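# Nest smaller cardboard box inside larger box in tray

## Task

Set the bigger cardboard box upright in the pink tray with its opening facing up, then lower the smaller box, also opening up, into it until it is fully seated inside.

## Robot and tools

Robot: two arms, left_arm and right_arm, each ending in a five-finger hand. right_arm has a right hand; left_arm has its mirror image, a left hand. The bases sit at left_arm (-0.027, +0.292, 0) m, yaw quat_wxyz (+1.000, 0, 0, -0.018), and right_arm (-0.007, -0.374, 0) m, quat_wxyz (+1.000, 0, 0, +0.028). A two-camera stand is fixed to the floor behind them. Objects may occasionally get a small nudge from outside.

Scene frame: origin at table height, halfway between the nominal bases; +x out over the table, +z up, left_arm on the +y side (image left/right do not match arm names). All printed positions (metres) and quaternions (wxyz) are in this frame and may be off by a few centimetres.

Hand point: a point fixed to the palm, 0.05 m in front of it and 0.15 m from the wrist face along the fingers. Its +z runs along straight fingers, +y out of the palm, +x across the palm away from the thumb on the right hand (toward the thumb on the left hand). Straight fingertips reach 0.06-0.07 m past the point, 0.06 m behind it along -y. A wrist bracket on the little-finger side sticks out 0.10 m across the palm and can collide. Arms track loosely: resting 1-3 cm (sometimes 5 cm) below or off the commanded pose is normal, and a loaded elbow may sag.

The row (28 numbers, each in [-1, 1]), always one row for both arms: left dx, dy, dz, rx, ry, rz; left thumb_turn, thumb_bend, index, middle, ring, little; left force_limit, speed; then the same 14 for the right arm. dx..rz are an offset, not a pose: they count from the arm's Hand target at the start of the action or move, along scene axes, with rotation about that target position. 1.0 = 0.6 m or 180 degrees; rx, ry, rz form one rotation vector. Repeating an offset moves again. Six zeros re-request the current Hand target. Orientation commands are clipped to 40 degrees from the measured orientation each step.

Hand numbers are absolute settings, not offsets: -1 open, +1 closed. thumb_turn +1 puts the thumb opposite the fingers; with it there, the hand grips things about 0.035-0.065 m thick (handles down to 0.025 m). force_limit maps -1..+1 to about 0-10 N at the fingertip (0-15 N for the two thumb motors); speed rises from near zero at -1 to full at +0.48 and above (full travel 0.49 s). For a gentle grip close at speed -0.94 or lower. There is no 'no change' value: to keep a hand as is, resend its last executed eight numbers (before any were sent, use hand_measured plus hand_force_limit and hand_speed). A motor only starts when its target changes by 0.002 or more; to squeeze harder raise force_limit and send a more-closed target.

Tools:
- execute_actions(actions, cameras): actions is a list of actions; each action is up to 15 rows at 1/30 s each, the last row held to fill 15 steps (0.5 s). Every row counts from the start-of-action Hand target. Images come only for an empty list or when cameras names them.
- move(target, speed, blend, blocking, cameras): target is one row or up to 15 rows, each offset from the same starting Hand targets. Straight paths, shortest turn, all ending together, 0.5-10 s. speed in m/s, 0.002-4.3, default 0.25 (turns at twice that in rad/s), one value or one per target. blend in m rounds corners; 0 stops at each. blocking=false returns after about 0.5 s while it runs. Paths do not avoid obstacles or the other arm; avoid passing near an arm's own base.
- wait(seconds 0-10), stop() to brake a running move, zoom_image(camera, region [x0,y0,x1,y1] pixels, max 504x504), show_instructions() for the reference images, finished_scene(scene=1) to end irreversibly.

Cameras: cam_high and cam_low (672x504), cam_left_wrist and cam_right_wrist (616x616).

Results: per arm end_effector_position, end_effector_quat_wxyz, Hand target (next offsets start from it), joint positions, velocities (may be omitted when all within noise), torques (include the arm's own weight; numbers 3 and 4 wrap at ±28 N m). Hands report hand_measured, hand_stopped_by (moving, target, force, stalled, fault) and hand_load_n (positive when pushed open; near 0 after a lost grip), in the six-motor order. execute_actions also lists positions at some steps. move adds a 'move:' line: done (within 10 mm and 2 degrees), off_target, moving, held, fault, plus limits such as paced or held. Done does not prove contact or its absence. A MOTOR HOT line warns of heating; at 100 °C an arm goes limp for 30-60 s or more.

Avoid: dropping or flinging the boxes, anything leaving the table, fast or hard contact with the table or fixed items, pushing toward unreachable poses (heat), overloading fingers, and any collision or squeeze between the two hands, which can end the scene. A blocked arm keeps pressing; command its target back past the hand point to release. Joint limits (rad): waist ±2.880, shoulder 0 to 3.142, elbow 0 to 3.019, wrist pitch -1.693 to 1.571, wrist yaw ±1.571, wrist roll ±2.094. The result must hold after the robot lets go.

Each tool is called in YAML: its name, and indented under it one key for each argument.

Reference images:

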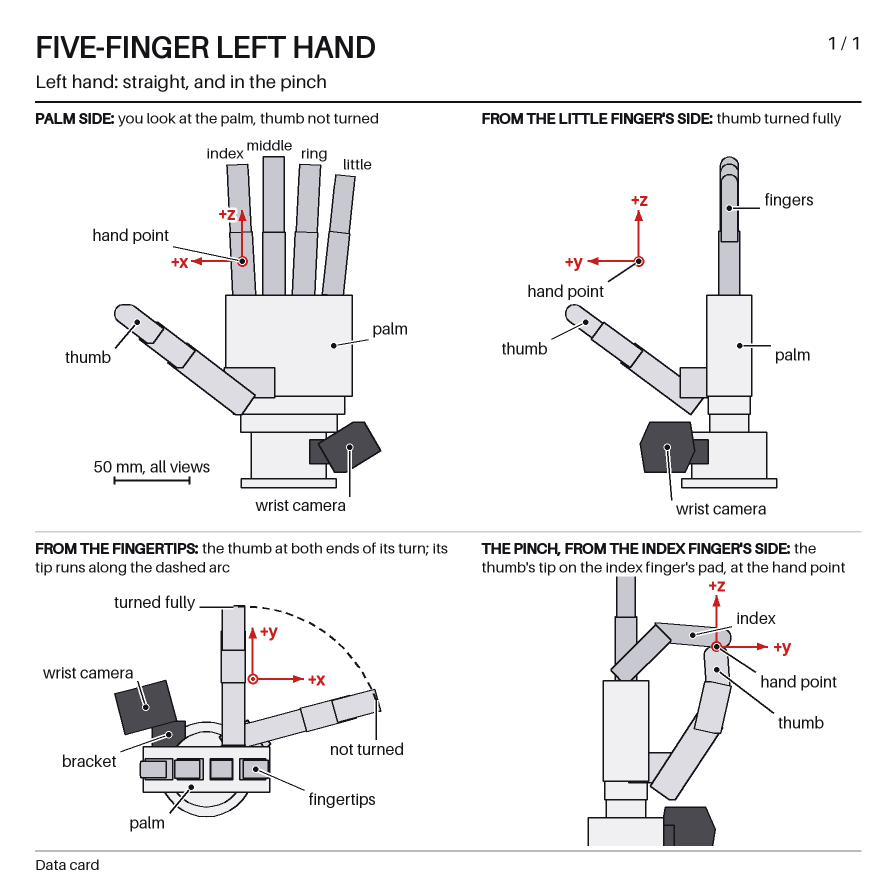

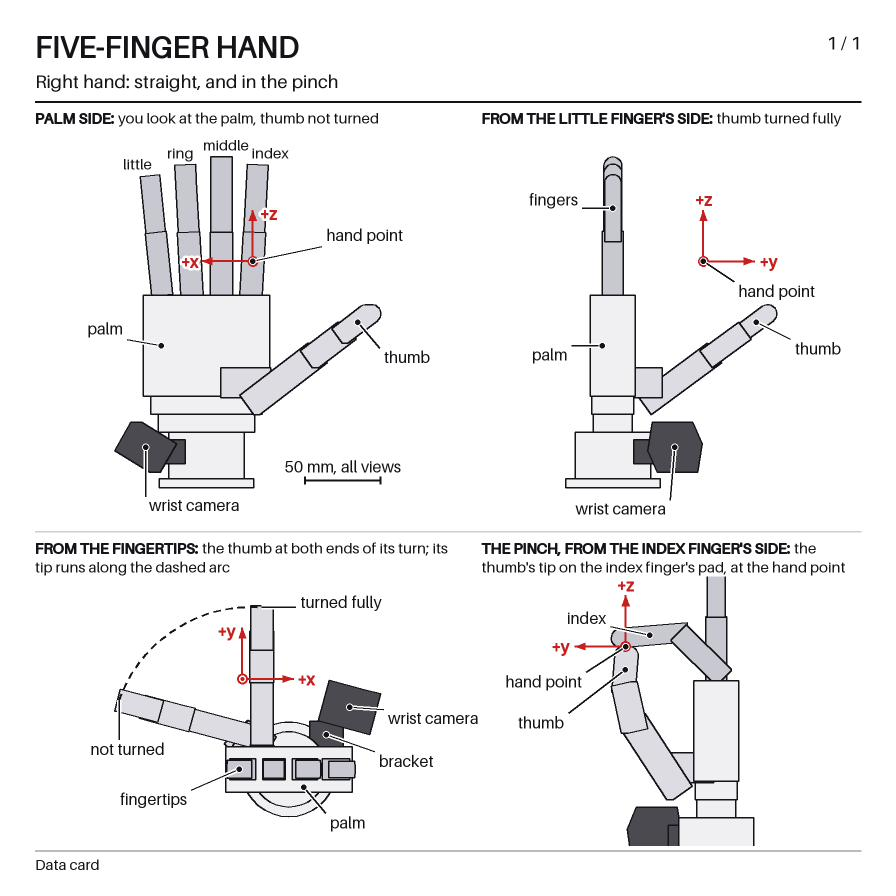

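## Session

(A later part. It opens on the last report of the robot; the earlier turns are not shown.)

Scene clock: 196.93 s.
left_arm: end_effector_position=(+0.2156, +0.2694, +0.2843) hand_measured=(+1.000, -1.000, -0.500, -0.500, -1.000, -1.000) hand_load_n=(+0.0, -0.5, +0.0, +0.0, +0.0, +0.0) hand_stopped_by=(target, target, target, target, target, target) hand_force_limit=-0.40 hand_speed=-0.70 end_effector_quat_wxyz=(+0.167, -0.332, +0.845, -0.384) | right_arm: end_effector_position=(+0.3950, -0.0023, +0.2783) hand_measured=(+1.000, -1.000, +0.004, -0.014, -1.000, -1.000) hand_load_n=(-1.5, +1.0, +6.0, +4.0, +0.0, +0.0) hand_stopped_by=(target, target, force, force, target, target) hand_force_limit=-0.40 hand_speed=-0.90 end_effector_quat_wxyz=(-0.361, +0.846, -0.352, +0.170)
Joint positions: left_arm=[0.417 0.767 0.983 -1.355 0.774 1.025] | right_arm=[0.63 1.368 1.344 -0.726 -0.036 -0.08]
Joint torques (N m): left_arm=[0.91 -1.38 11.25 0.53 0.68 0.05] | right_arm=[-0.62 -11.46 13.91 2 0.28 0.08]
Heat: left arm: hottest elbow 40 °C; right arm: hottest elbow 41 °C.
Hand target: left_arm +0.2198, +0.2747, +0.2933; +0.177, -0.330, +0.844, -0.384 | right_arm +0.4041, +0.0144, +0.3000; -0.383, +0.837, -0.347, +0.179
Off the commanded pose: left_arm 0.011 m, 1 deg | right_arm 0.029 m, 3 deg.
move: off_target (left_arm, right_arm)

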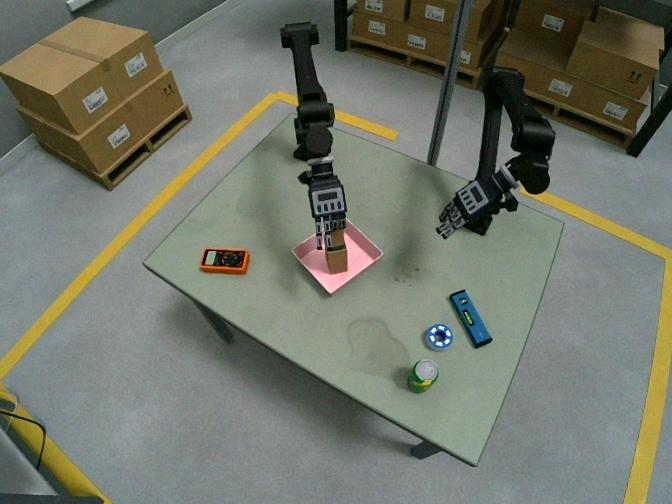

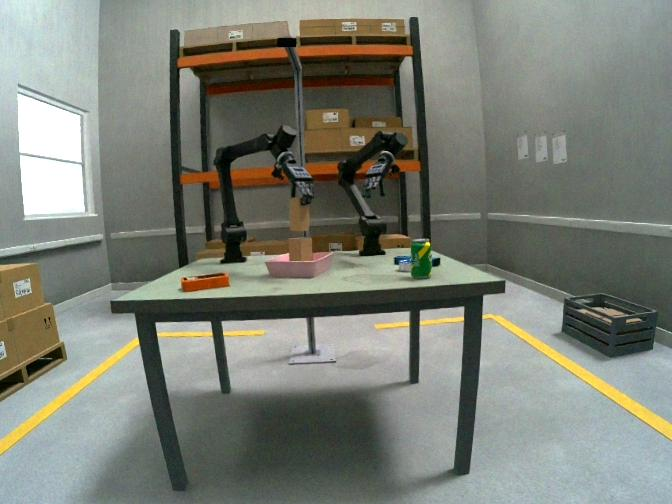

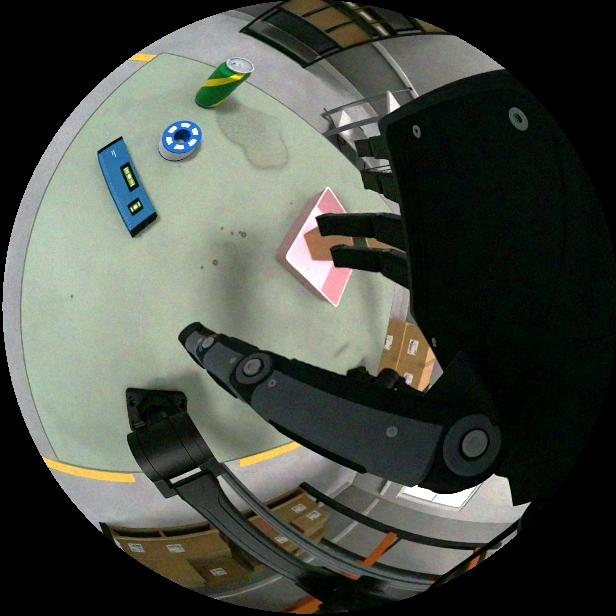

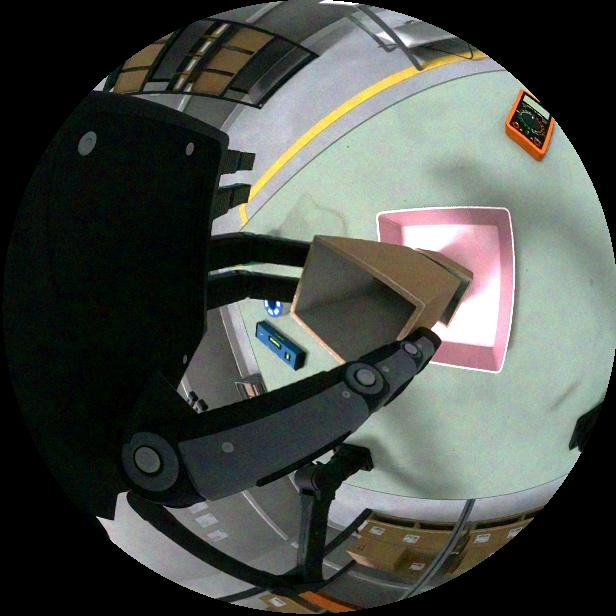

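move:
  target: [0,0,0,0,0,0, 1,-1,-0.5,-0.5,-1,-1,-0.4,-0.7, -0.0135,-0.004,0,0.0088,-0.0264,0, 1,-1,0.3,0.3,-1,-1,-0.4,-0.9]
  speed: 0.12
  cameras: ["cam_high","cam_low","cam_right_wrist"]

zoom_image:
  camera: "cam_low"
  region: [275, 190, 335, 250]

zoom_image:
  camera: "cam_high"
  region: [310, 215, 370, 275]

Scene clock: 212.87 s.
left_arm: end_effector_position=(+0.2156, +0.2694, +0.2843) hand_measured=(+1.000, -1.000, -0.500, -0.500, -1.000, -1.000) hand_load_n=(+0.0, +0.0, +0.0, +0.0, +0.0, +0.0) hand_stopped_by=(target, target, target, target, target, target) hand_force_limit=-0.40 hand_speed=-0.70 end_effector_quat_wxyz=(+0.167, -0.332, +0.845, -0.384) | right_arm: end_effector_position=(+0.3980, +0.0057, +0.2956) hand_measured=(+1.000, -1.000, +0.004, -0.014, -1.000, -1.000) hand_load_n=(-1.0, +1.0, +6.0, +4.0, +0.0, +0.0) hand_stopped_by=(target, target, force, force, target, target) hand_force_limit=-0.40 hand_speed=-0.90 end_effector_quat_wxyz=(-0.400, +0.826, -0.341, +0.204)
Joint positions: left_arm=[0.417 0.767 0.983 -1.355 0.774 1.025] | right_arm=[0.651 1.323 1.301 -0.617 0 -0.08]
Joint torques (N m): left_arm=[0.91 -1.38 11.25 0.53 0.68 0.06] | right_arm=[-0.56 -12.04 9.78 2.25 0.3 -0.1]
Heat: left arm: hottest elbow 39 °C; right arm: hottest elbow 42 °C.
Hand target: left_arm +0.2198, +0.2747, +0.2933; +0.177, -0.330, +0.844, -0.384 | right_arm +0.3961, +0.0121, +0.3000; -0.409, +0.824, -0.333, +0.208
Off the commanded pose: left_arm 0.011 m, 1 deg | right_arm 0.008 m, 1 deg.
move: off_target (left_arm)
Images, in order (width x height): cam_high 672x504, cam_low 672x504, cam_right_wrist 616x616.

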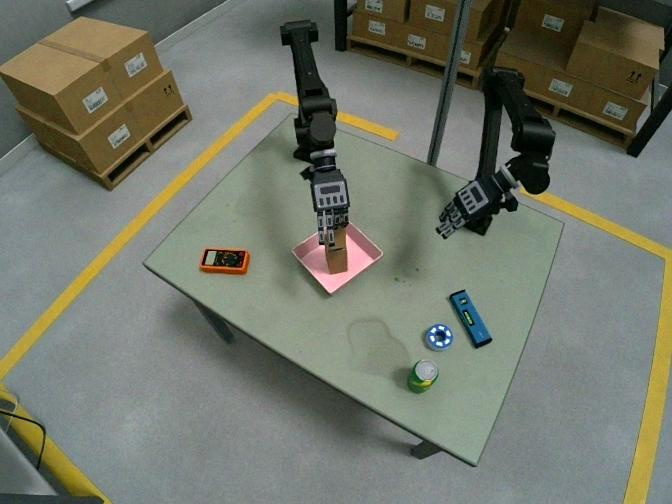

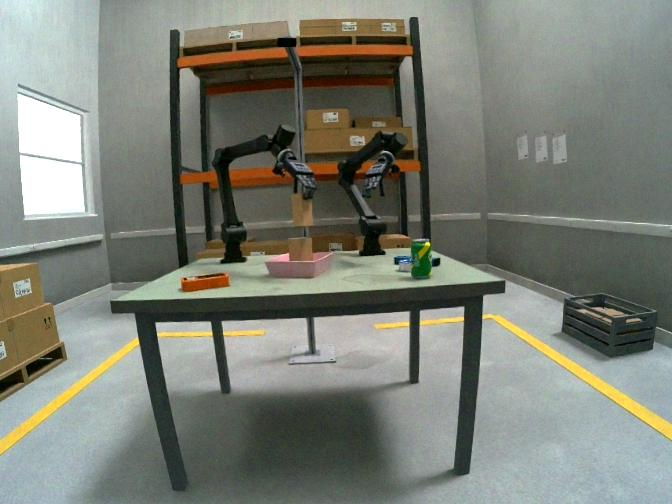

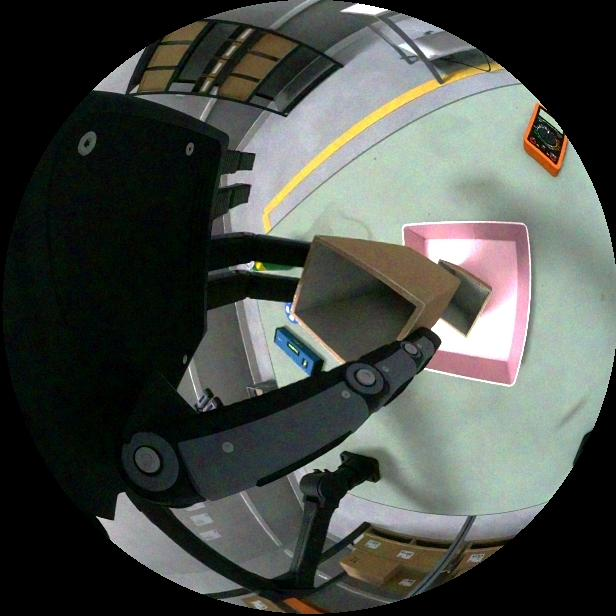

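Scaled by 8.400.

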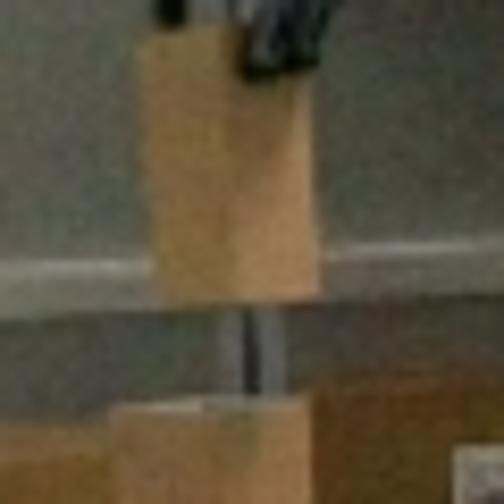

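Scaled by 8.400.

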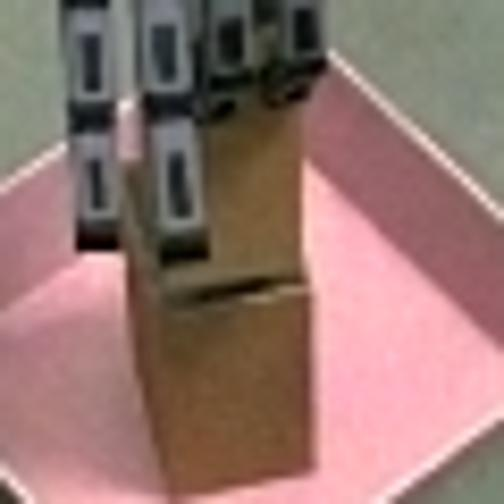

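move:
  target: [0,0,0,0,0,0, 1,-1,-0.5,-0.5,-1,-1,-0.4,-0.7, -0.025,-0.0167,-0.04,0,0,0.025, 1,-1,0.3,0.3,-1,-1,-0.4,-0.9]
  speed: 0.12
  cameras: ["cam_high","cam_low","cam_right_wrist"]

zoom_image:
  camera: "cam_low"
  region: [275, 200, 335, 260]

zoom_image:
  camera: "cam_high"
  region: [310, 215, 370, 275]

zoom_image:
  camera: "cam_right_wrist"
  region: [310, 180, 560, 430]

Scene clock: 218.60 s.
left_arm: end_effector_position=(+0.2156, +0.2694, +0.2843) hand_measured=(+1.000, -1.000, -0.500, -0.500, -1.000, -1.000) hand_load_n=(+0.0, +0.0, +0.0, +0.0, +0.0, +0.0) hand_stopped_by=(target, target, target, target, target, target) hand_force_limit=-0.40 hand_speed=-0.70 end_effector_quat_wxyz=(+0.167, -0.332, +0.845, -0.384) | right_arm: end_effector_position=(+0.3779, +0.0024, +0.2698) hand_measured=(+1.000, -1.000, +0.004, -0.014, -1.000, -1.000) hand_load_n=(-1.5, +1.5, +6.0, +4.0, +0.0, +0.0) hand_stopped_by=(target, target, force, force, target, target) hand_force_limit=-0.40 hand_speed=-0.90 end_effector_quat_wxyz=(-0.408, +0.840, -0.307, +0.185)
Joint positions: left_arm=[0.417 0.767 0.983 -1.355 0.774 1.025] | right_arm=[0.651 1.29 1.205 -0.559 -0.07 -0.129]
Joint torques (N m): left_arm=[0.91 -1.38 11.25 0.51 0.68 0.05] | right_arm=[-2.14 -11.81 9.77 2.18 0.02 -0.12]
Heat: left arm: hottest elbow 39 °C; right arm: hottest elbow 42 °C.
Hand target: left_arm +0.2198, +0.2747, +0.2933; +0.177, -0.330, +0.844, -0.384 | right_arm +0.3810, +0.0020, +0.2759; -0.417, +0.836, -0.301, +0.192
Off the commanded pose: left_arm 0.011 m, 1 deg | right_arm 0.007 m, 2 deg.
move: off_target (left_arm)
Images, in order (width x height): cam_high 672x504, cam_low 672x504, cam_right_wrist 616x616.

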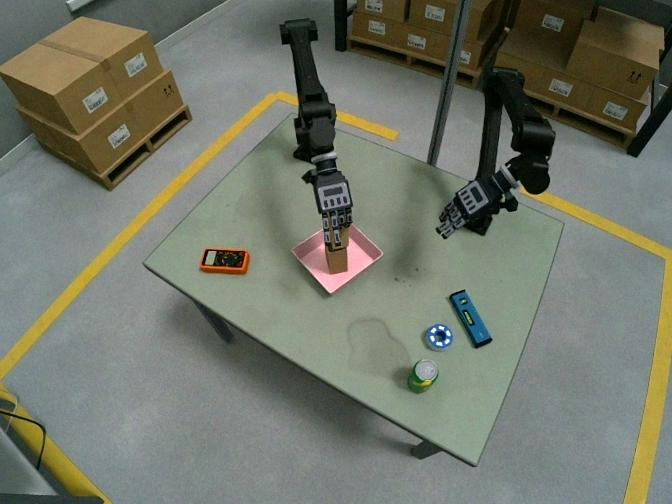

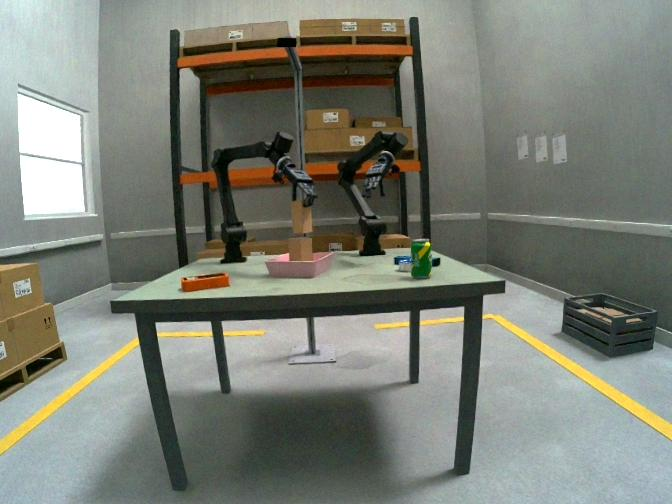

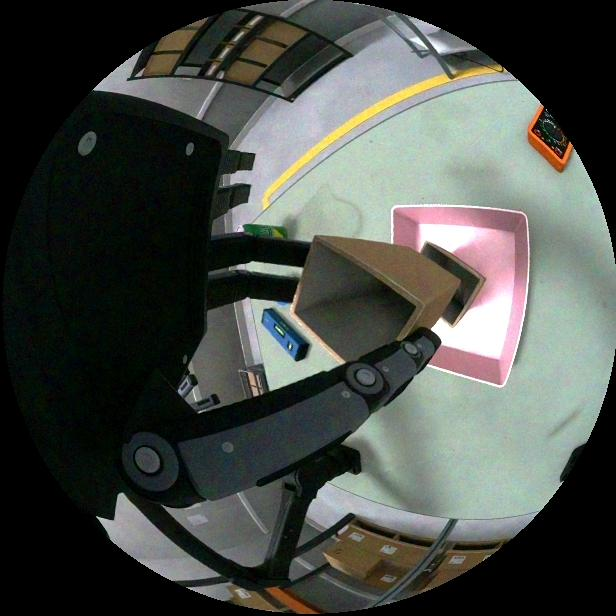

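Scaled by 8.400.

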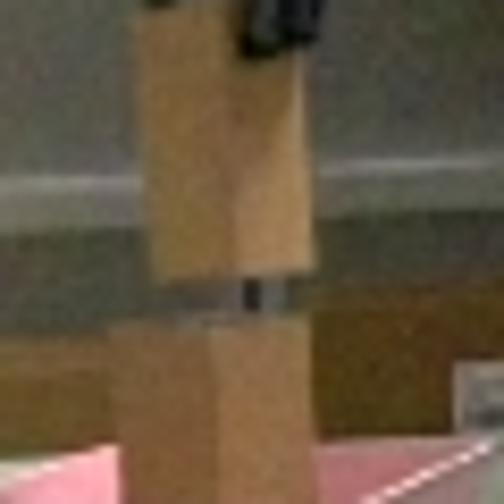

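Scaled by 8.400.

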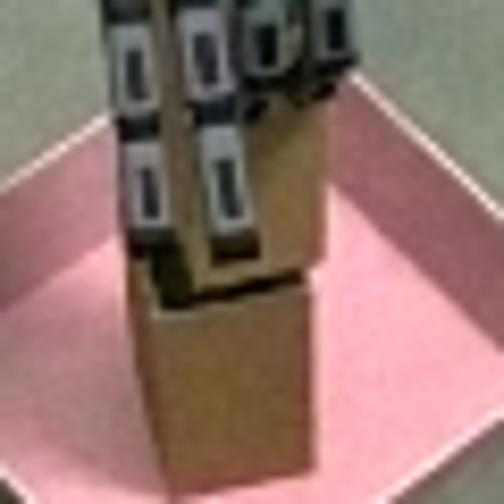

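Scaled by 2.016 from the camera's 616x616 image, which has a finer 880x880 frame.

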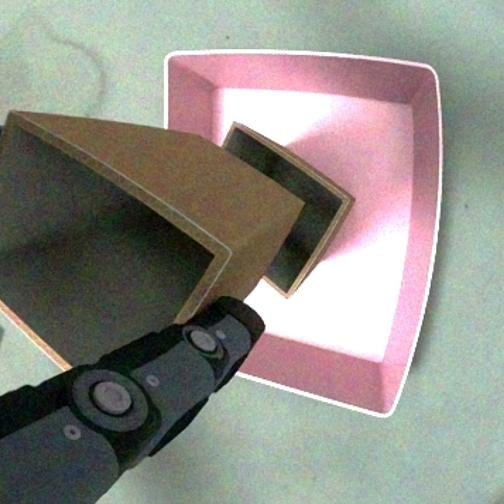

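move:
  target: [0,0,0,0,0,0, 1,-1,-0.5,-0.5,-1,-1,-0.4,-0.7, 0.0033,-0.022,0,0,0,0, 1,-1,0.3,0.3,-1,-1,-0.4,-0.9]
  speed: 0.1
  cameras: ["cam_high","cam_low","cam_right_wrist"]

zoom_image:
  camera: "cam_low"
  region: [275, 200, 335, 260]

zoom_image:
  camera: "cam_high"
  region: [310, 215, 370, 275]

zoom_image:
  camera: "cam_right_wrist"
  region: [310, 180, 560, 430]

Scene clock: 223.73 s.
left_arm: end_effector_position=(+0.2156, +0.2694, +0.2843) hand_measured=(+1.000, -1.000, -0.500, -0.500, -1.000, -1.000) hand_load_n=(-0.5, +0.0, +0.0, +0.0, +0.0, +0.0) hand_stopped_by=(target, target, target, target, target, target) hand_force_limit=-0.40 hand_speed=-0.70 end_effector_quat_wxyz=(+0.167, -0.332, +0.845, -0.384) | right_arm: end_effector_position=(+0.3775, -0.0076, +0.2708) hand_measured=(+1.000, -1.000, +0.004, -0.014, -1.000, -1.000) hand_load_n=(-1.5, +1.5, +6.0, +4.0, +0.0, +0.0) hand_stopped_by=(target, target, force, force, target, target) hand_force_limit=-0.40 hand_speed=-0.90 end_effector_quat_wxyz=(-0.410, +0.840, -0.303, +0.184)
Joint positions: left_arm=[0.417 0.767 0.983 -1.355 0.774 1.025] | right_arm=[0.631 1.271 1.189 -0.559 -0.092 -0.145]
Joint torques (N m): left_arm=[0.91 -1.38 11.25 0.53 0.68 0.05] | right_arm=[-2.84 -11.28 9.62 2.06 0.01 -0.16]
Heat: left arm: hottest elbow 39 °C; right arm: hottest elbow 41 °C.
Hand target: left_arm +0.2198, +0.2747, +0.2933; +0.177, -0.330, +0.844, -0.384 | right_arm +0.3829, -0.0113, +0.2759; -0.417, +0.836, -0.301, +0.192
Off the commanded pose: left_arm 0.011 m, 1 deg | right_arm 0.008 m, 1 deg.
move: off_target (left_arm)
Images, in order (width x height): cam_high 672x504, cam_low 672x504, cam_right_wrist 616x616.

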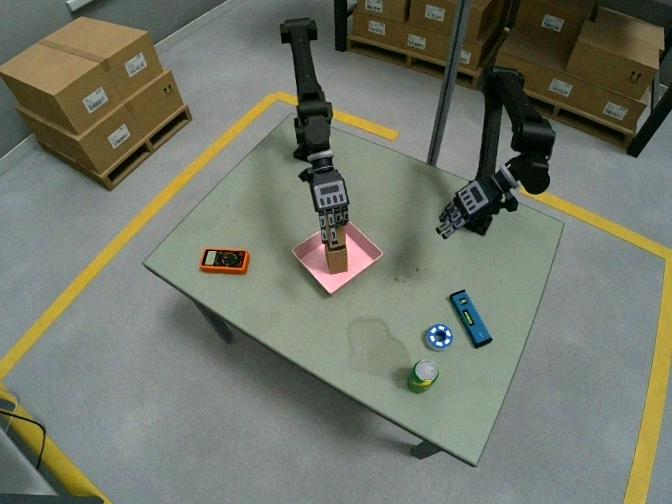

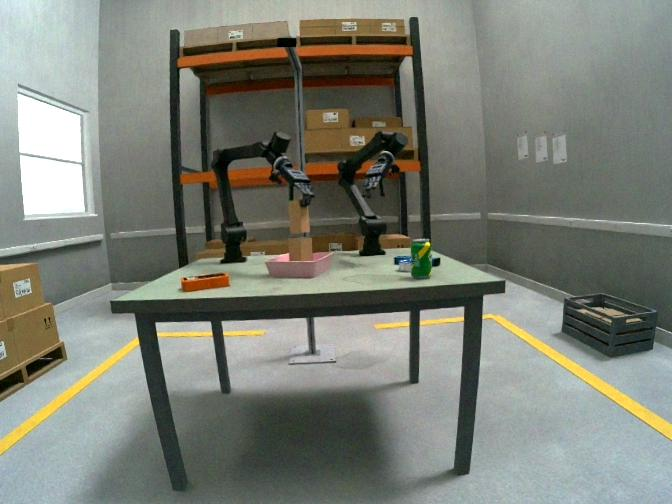

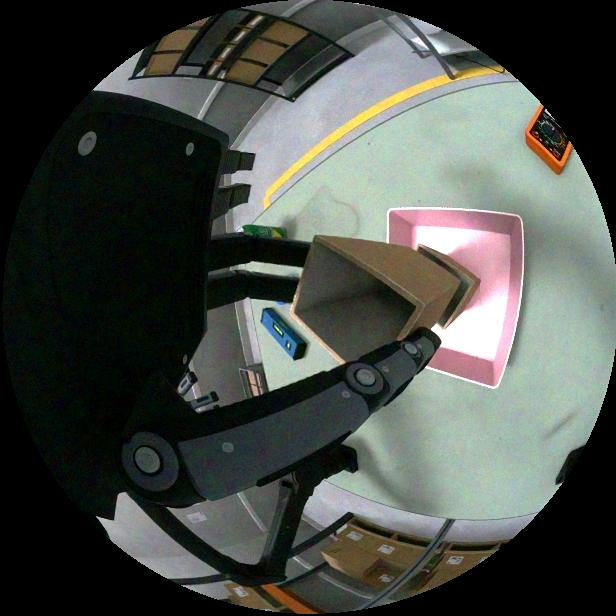

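Scaled by 8.400.

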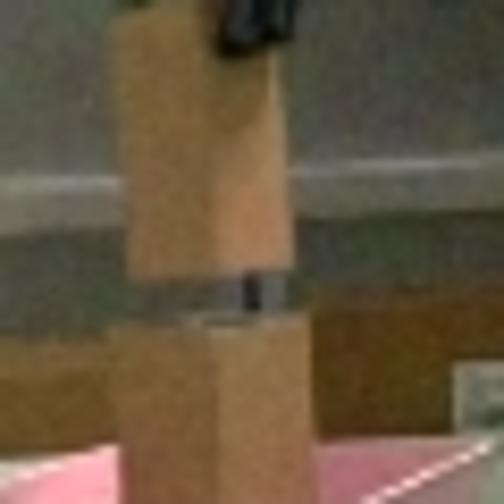

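Scaled by 8.400.

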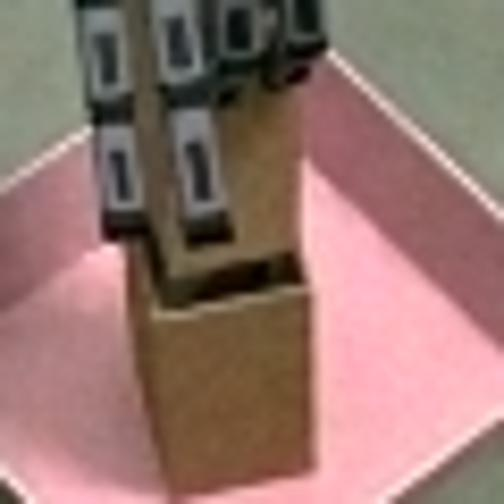

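Scaled by 2.016 from the camera's 616x616 image, which has a finer 880x880 frame.

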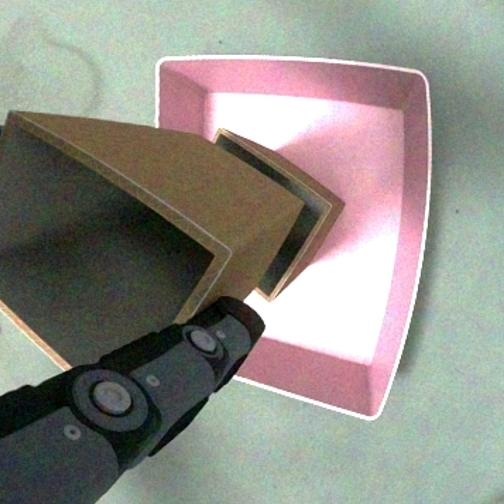

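move:
  target: [0,0,0,0,0,0, 1,-1,-0.5,-0.5,-1,-1,-0.4,-0.7, 0,0,-0.035,0,0,0, 1,-1,0.3,0.3,-1,-1,-0.4,-0.9]
  speed: 0.05
  cameras: ["cam_high","cam_low","cam_right_wrist"]

zoom_image:
  camera: "cam_low"
  region: [275, 200, 335, 260]

zoom_image:
  camera: "cam_high"
  region: [310, 215, 370, 275]

zoom_image:
  camera: "cam_right_wrist"
  region: [310, 180, 560, 430]

Scene clock: 228.87 s.
left_arm: end_effector_position=(+0.2156, +0.2694, +0.2843) hand_measured=(+1.000, -1.000, -0.500, -0.500, -1.000, -1.000) hand_load_n=(+0.0, +0.0, +0.0, +0.0, +0.0, +0.0) hand_stopped_by=(target, target, target, target, target, target) hand_force_limit=-0.40 hand_speed=-0.70 end_effector_quat_wxyz=(+0.167, -0.332, +0.845, -0.384) | right_arm: end_effector_position=(+0.3762, -0.0086, +0.2522) hand_measured=(+1.000, -1.000, +0.004, -0.014, -1.000, -1.000) hand_load_n=(-1.5, +1.5, +6.0, +4.0, +0.0, +0.0) hand_stopped_by=(target, target, force, force, target, target) hand_force_limit=-0.40 hand_speed=-0.90 end_effector_quat_wxyz=(-0.411, +0.840, -0.303, +0.185)
Joint positions: left_arm=[0.417 0.767 0.983 -1.355 0.774 1.025] | right_arm=[0.631 1.271 1.139 -0.507 -0.092 -0.145]
Joint torques (N m): left_arm=[0.91 -1.38 11.25 0.53 0.68 0.05] | right_arm=[-2.78 -10.64 9.68 2.28 0.02 -0.16]
Heat: left arm: hottest elbow 39 °C; right arm: hottest elbow 41 °C.
Hand target: left_arm +0.2198, +0.2747, +0.2933; +0.177, -0.330, +0.844, -0.384 | right_arm +0.3830, -0.0112, +0.2549; -0.417, +0.836, -0.301, +0.192
Off the commanded pose: left_arm 0.011 m, 1 deg | right_arm 0.008 m, 1 deg.
move: off_target (left_arm)
Images, in order (width x height): cam_high 672x504, cam_low 672x504, cam_right_wrist 616x616.

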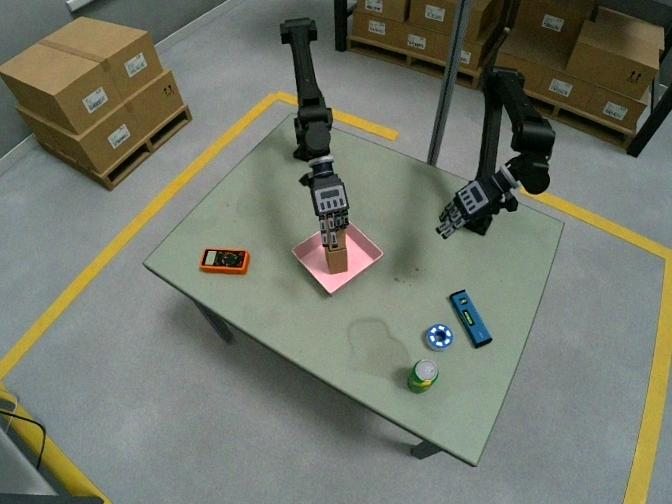

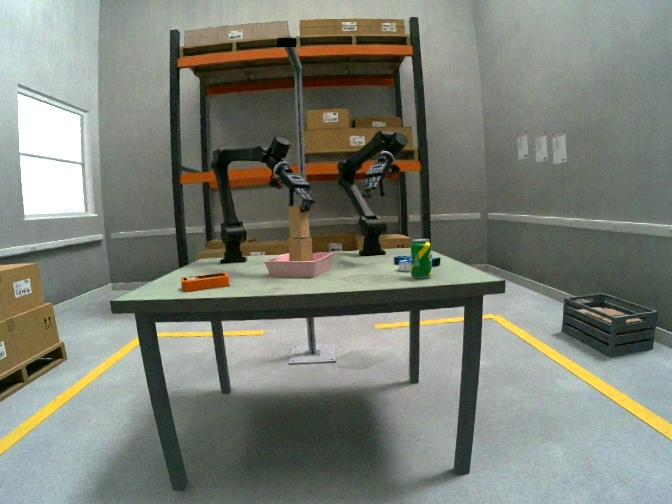

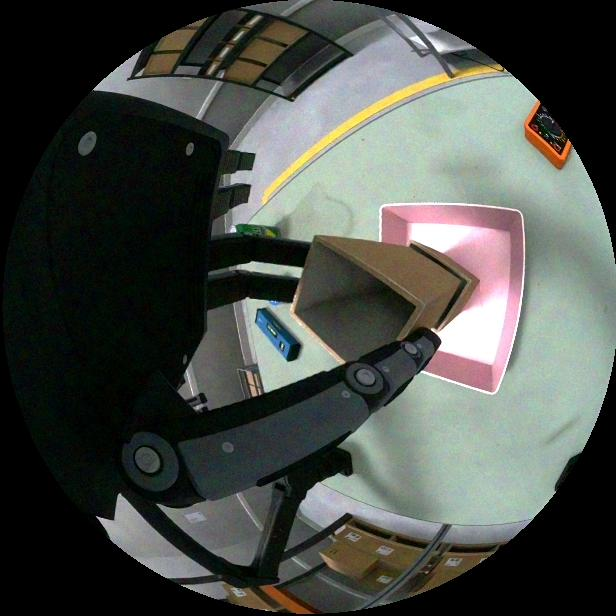

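Scaled by 8.400.

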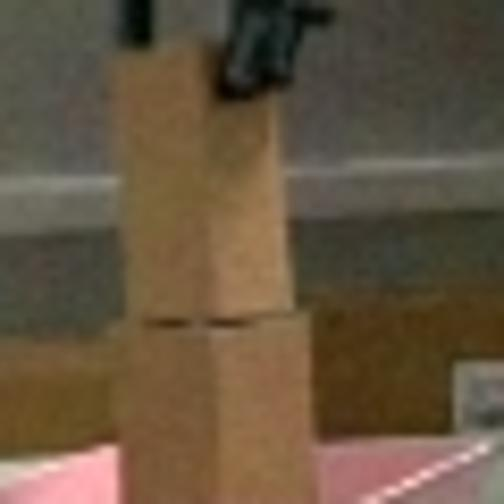

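Scaled by 8.400.

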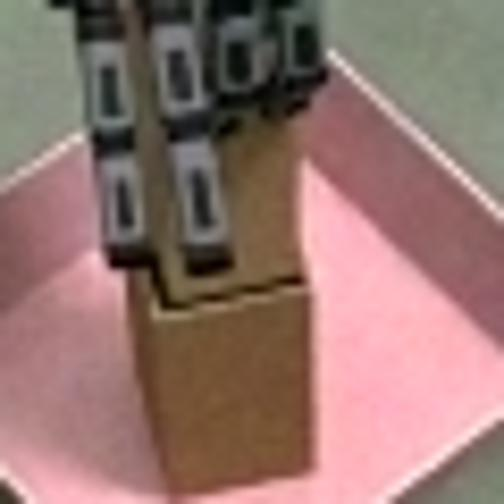

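Scaled by 2.016 from the camera's 616x616 image, which has a finer 880x880 frame.

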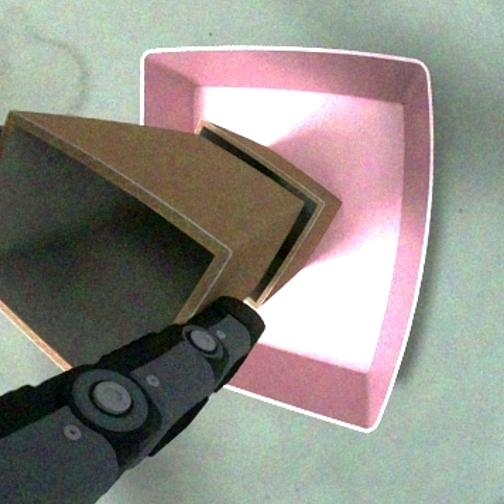

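move:
  target: [0,0,0,0,0,0, 1,-1,-0.5,-0.5,-1,-1,-0.4,-0.7, 0,0,-0.03,0,0,0, 1,-1,0.3,0.3,-1,-1,-0.4,-0.9]
  speed: 0.05
  cameras: ["cam_high","cam_low","cam_right_wrist"]

zoom_image:
  camera: "cam_low"
  region: [275, 200, 335, 260]

zoom_image:
  camera: "cam_high"
  region: [310, 215, 370, 275]

zoom_image:
  camera: "cam_right_wrist"
  region: [310, 180, 560, 430]

Scene clock: 232.27 s.
left_arm: end_effector_position=(+0.2156, +0.2694, +0.2843) hand_measured=(+1.000, -1.000, -0.500, -0.500, -1.000, -1.000) hand_load_n=(+0.0, +0.0, +0.0, +0.0, +0.0, -0.5) hand_stopped_by=(target, target, target, target, target, target) hand_force_limit=-0.40 hand_speed=-0.70 end_effector_quat_wxyz=(+0.167, -0.332, +0.845, -0.384) | right_arm: end_effector_position=(+0.3756, -0.0091, +0.2380) hand_measured=(+1.000, -1.000, +0.004, -0.014, -1.000, -1.000) hand_load_n=(-1.5, +1.5, +6.0, +4.0, +0.0, +0.0) hand_stopped_by=(target, target, force, force, target, target) hand_force_limit=-0.40 hand_speed=-0.90 end_effector_quat_wxyz=(-0.414, +0.838, -0.302, +0.187)
Joint positions: left_arm=[0.417 0.767 0.983 -1.355 0.774 1.025] | right_arm=[0.631 1.271 1.097 -0.458 -0.092 -0.145]
Joint torques (N m): left_arm=[0.91 -1.32 11.26 0.54 0.68 0.05] | right_arm=[-2.96 -9.93 9.58 2.24 0.02 -0.16]
Heat: left arm: hottest elbow 39 °C; right arm: hottest elbow 41 °C.
Hand target: left_arm +0.2198, +0.2747, +0.2933; +0.177, -0.330, +0.844, -0.384 | right_arm +0.3830, -0.0112, +0.2369; -0.417, +0.836, -0.301, +0.192
Off the commanded pose: left_arm 0.011 m, 1 deg | right_arm 0.008 m, 1 deg.
move: off_target (left_arm)
Images, in order (width x height): cam_high 672x504, cam_low 672x504, cam_right_wrist 616x616.

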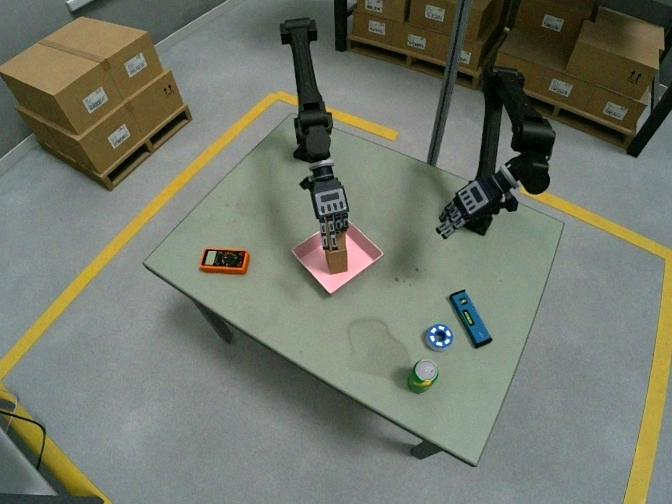

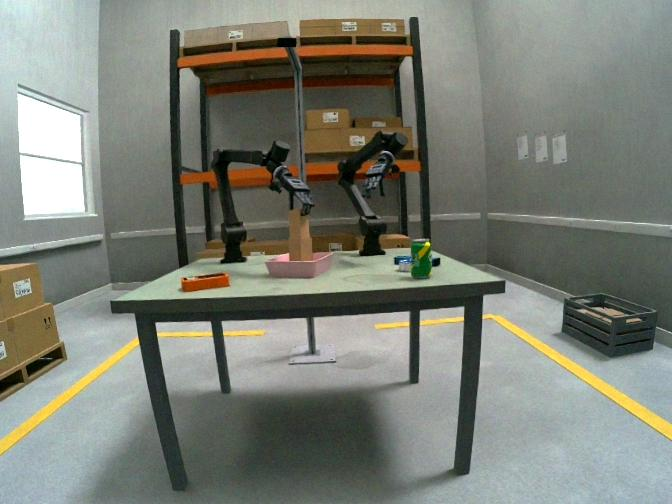

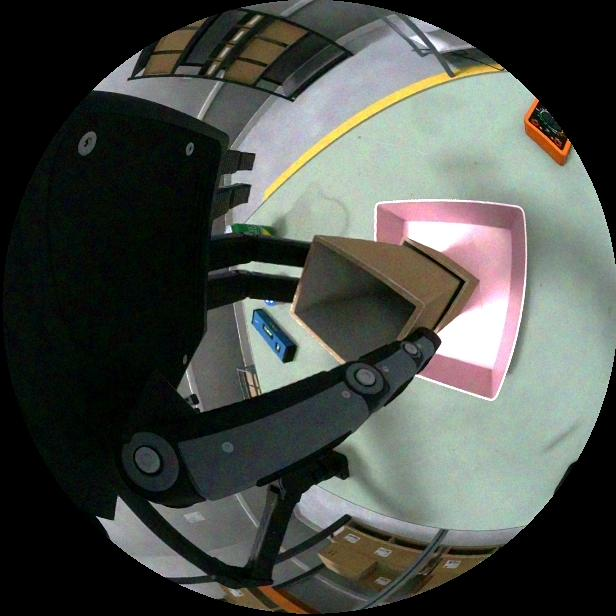

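Scaled by 8.400.

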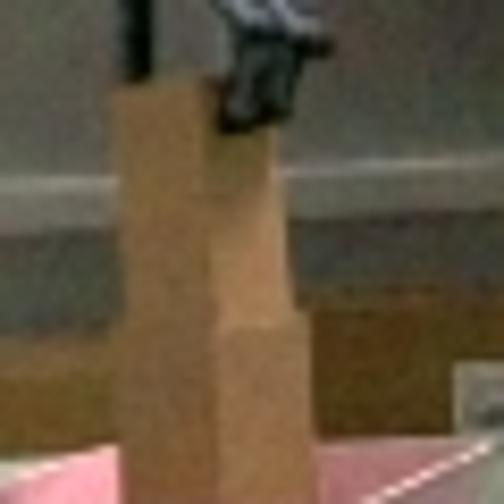

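Scaled by 8.400.

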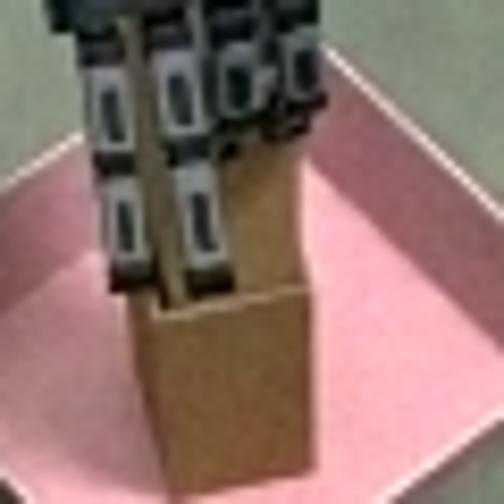

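Scaled by 2.016 from the camera's 616x616 image, which has a finer 880x880 frame.

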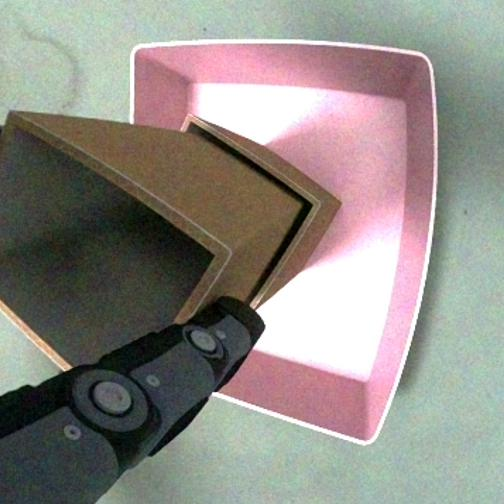

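move:
  target: [0,0,0,0,0,0, 1,-1,-0.5,-0.5,-1,-1,-0.4,-0.7, 0.0055,0.0045,-0.075,0,0,0, 1,-1,0.3,0.3,-1,-1,-0.4,-0.9]
  speed: 0.06
  cameras: ["cam_high","cam_low","cam_right_wrist"]

zoom_image:
  camera: "cam_low"
  region: [275, 200, 335, 260]

zoom_image:
  camera: "cam_high"
  region: [310, 215, 370, 275]

zoom_image:
  camera: "cam_right_wrist"
  region: [310, 180, 560, 430]

Scene clock: 237.70 s.
left_arm: end_effector_position=(+0.2156, +0.2694, +0.2843) hand_measured=(+1.000, -1.000, -0.500, -0.500, -1.000, -1.000) hand_load_n=(+0.0, +0.0, +0.0, +0.0, +0.0, +0.0) hand_stopped_by=(target, target, target, target, target, target) hand_force_limit=-0.40 hand_speed=-0.70 end_effector_quat_wxyz=(+0.167, -0.332, +0.845, -0.384) | right_arm: end_effector_position=(+0.3784, -0.0068, +0.1954) hand_measured=(+1.000, -1.000, +0.004, -0.014, -1.000, -1.000) hand_load_n=(-1.5, +1.0, +6.0, +4.0, +0.0, +0.0) hand_stopped_by=(target, target, force, force, target, target) hand_force_limit=-0.40 hand_speed=-0.90 end_effector_quat_wxyz=(-0.416, +0.837, -0.301, +0.188)
Joint positions: left_arm=[0.417 0.767 0.983 -1.355 0.774 1.025] | right_arm=[0.631 1.306 1.012 -0.333 -0.092 -0.145]
Joint torques (N m): left_arm=[0.91 -1.38 11.25 0.53 0.68 0.05] | right_arm=[-2.78 -9.7 9.5 2.21 0.02 -0.17]
Heat: left arm: hottest elbow 38 °C; right arm: hottest elbow 41 °C.
Hand target: left_arm +0.2198, +0.2747, +0.2933; +0.177, -0.330, +0.844, -0.384 | right_arm +0.3863, -0.0085, +0.1920; -0.417, +0.836, -0.301, +0.192
Off the commanded pose: left_arm 0.011 m, 1 deg | right_arm 0.009 m, 1 deg.
move: off_target (left_arm)
Images, in order (width x height): cam_high 672x504, cam_low 672x504, cam_right_wrist 616x616.

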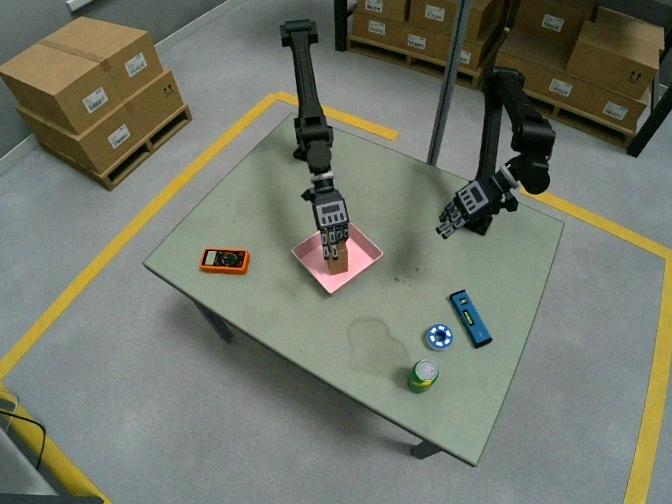

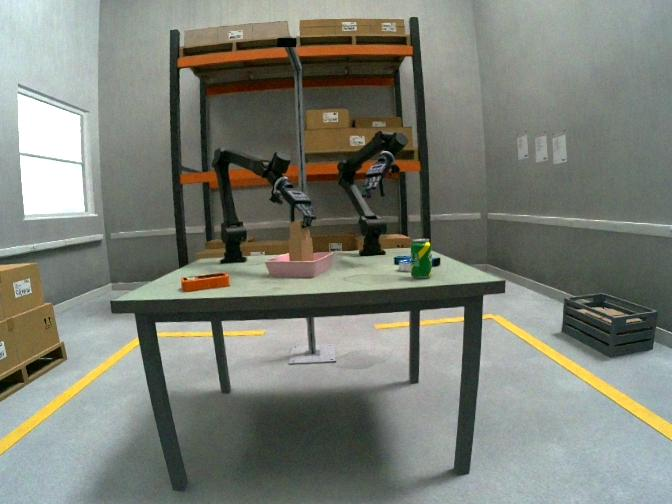

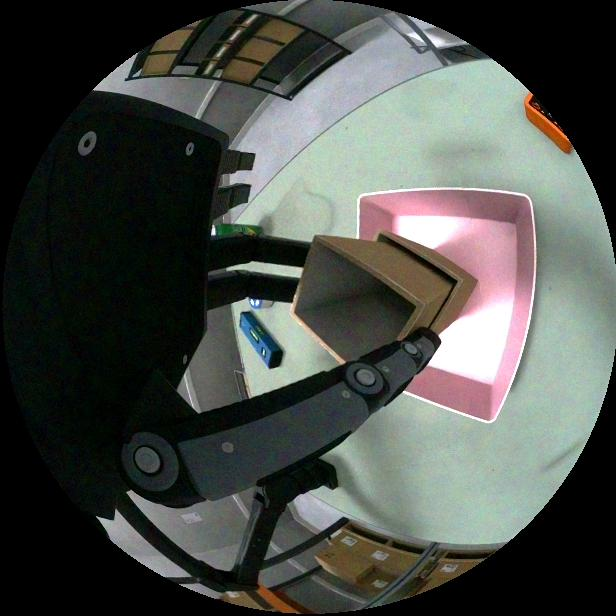

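Scaled by 8.400.

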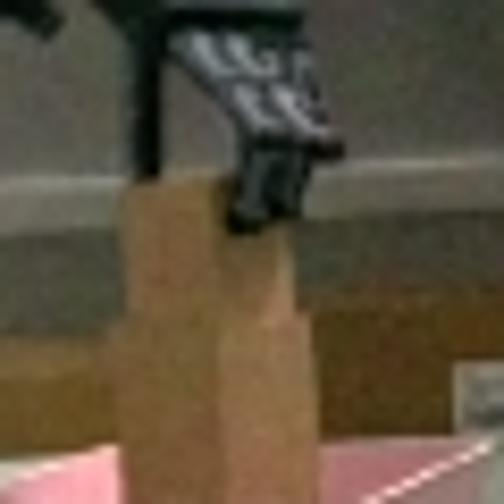

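Scaled by 8.400.

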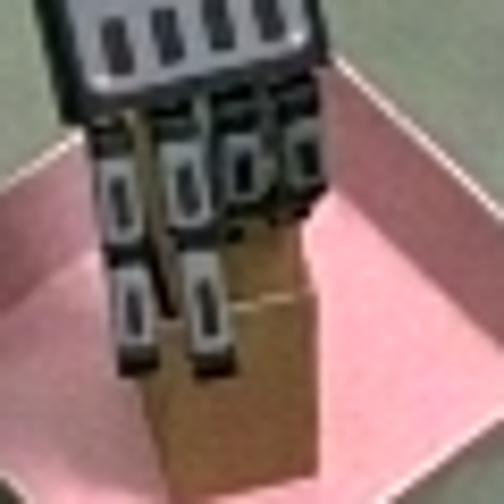

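Scaled by 2.016 from the camera's 616x616 image, which has a finer 880x880 frame.

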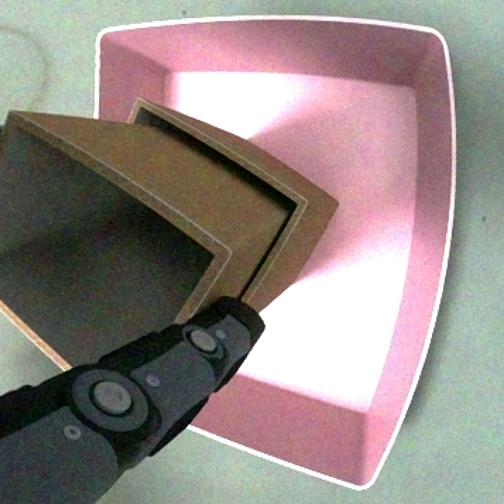

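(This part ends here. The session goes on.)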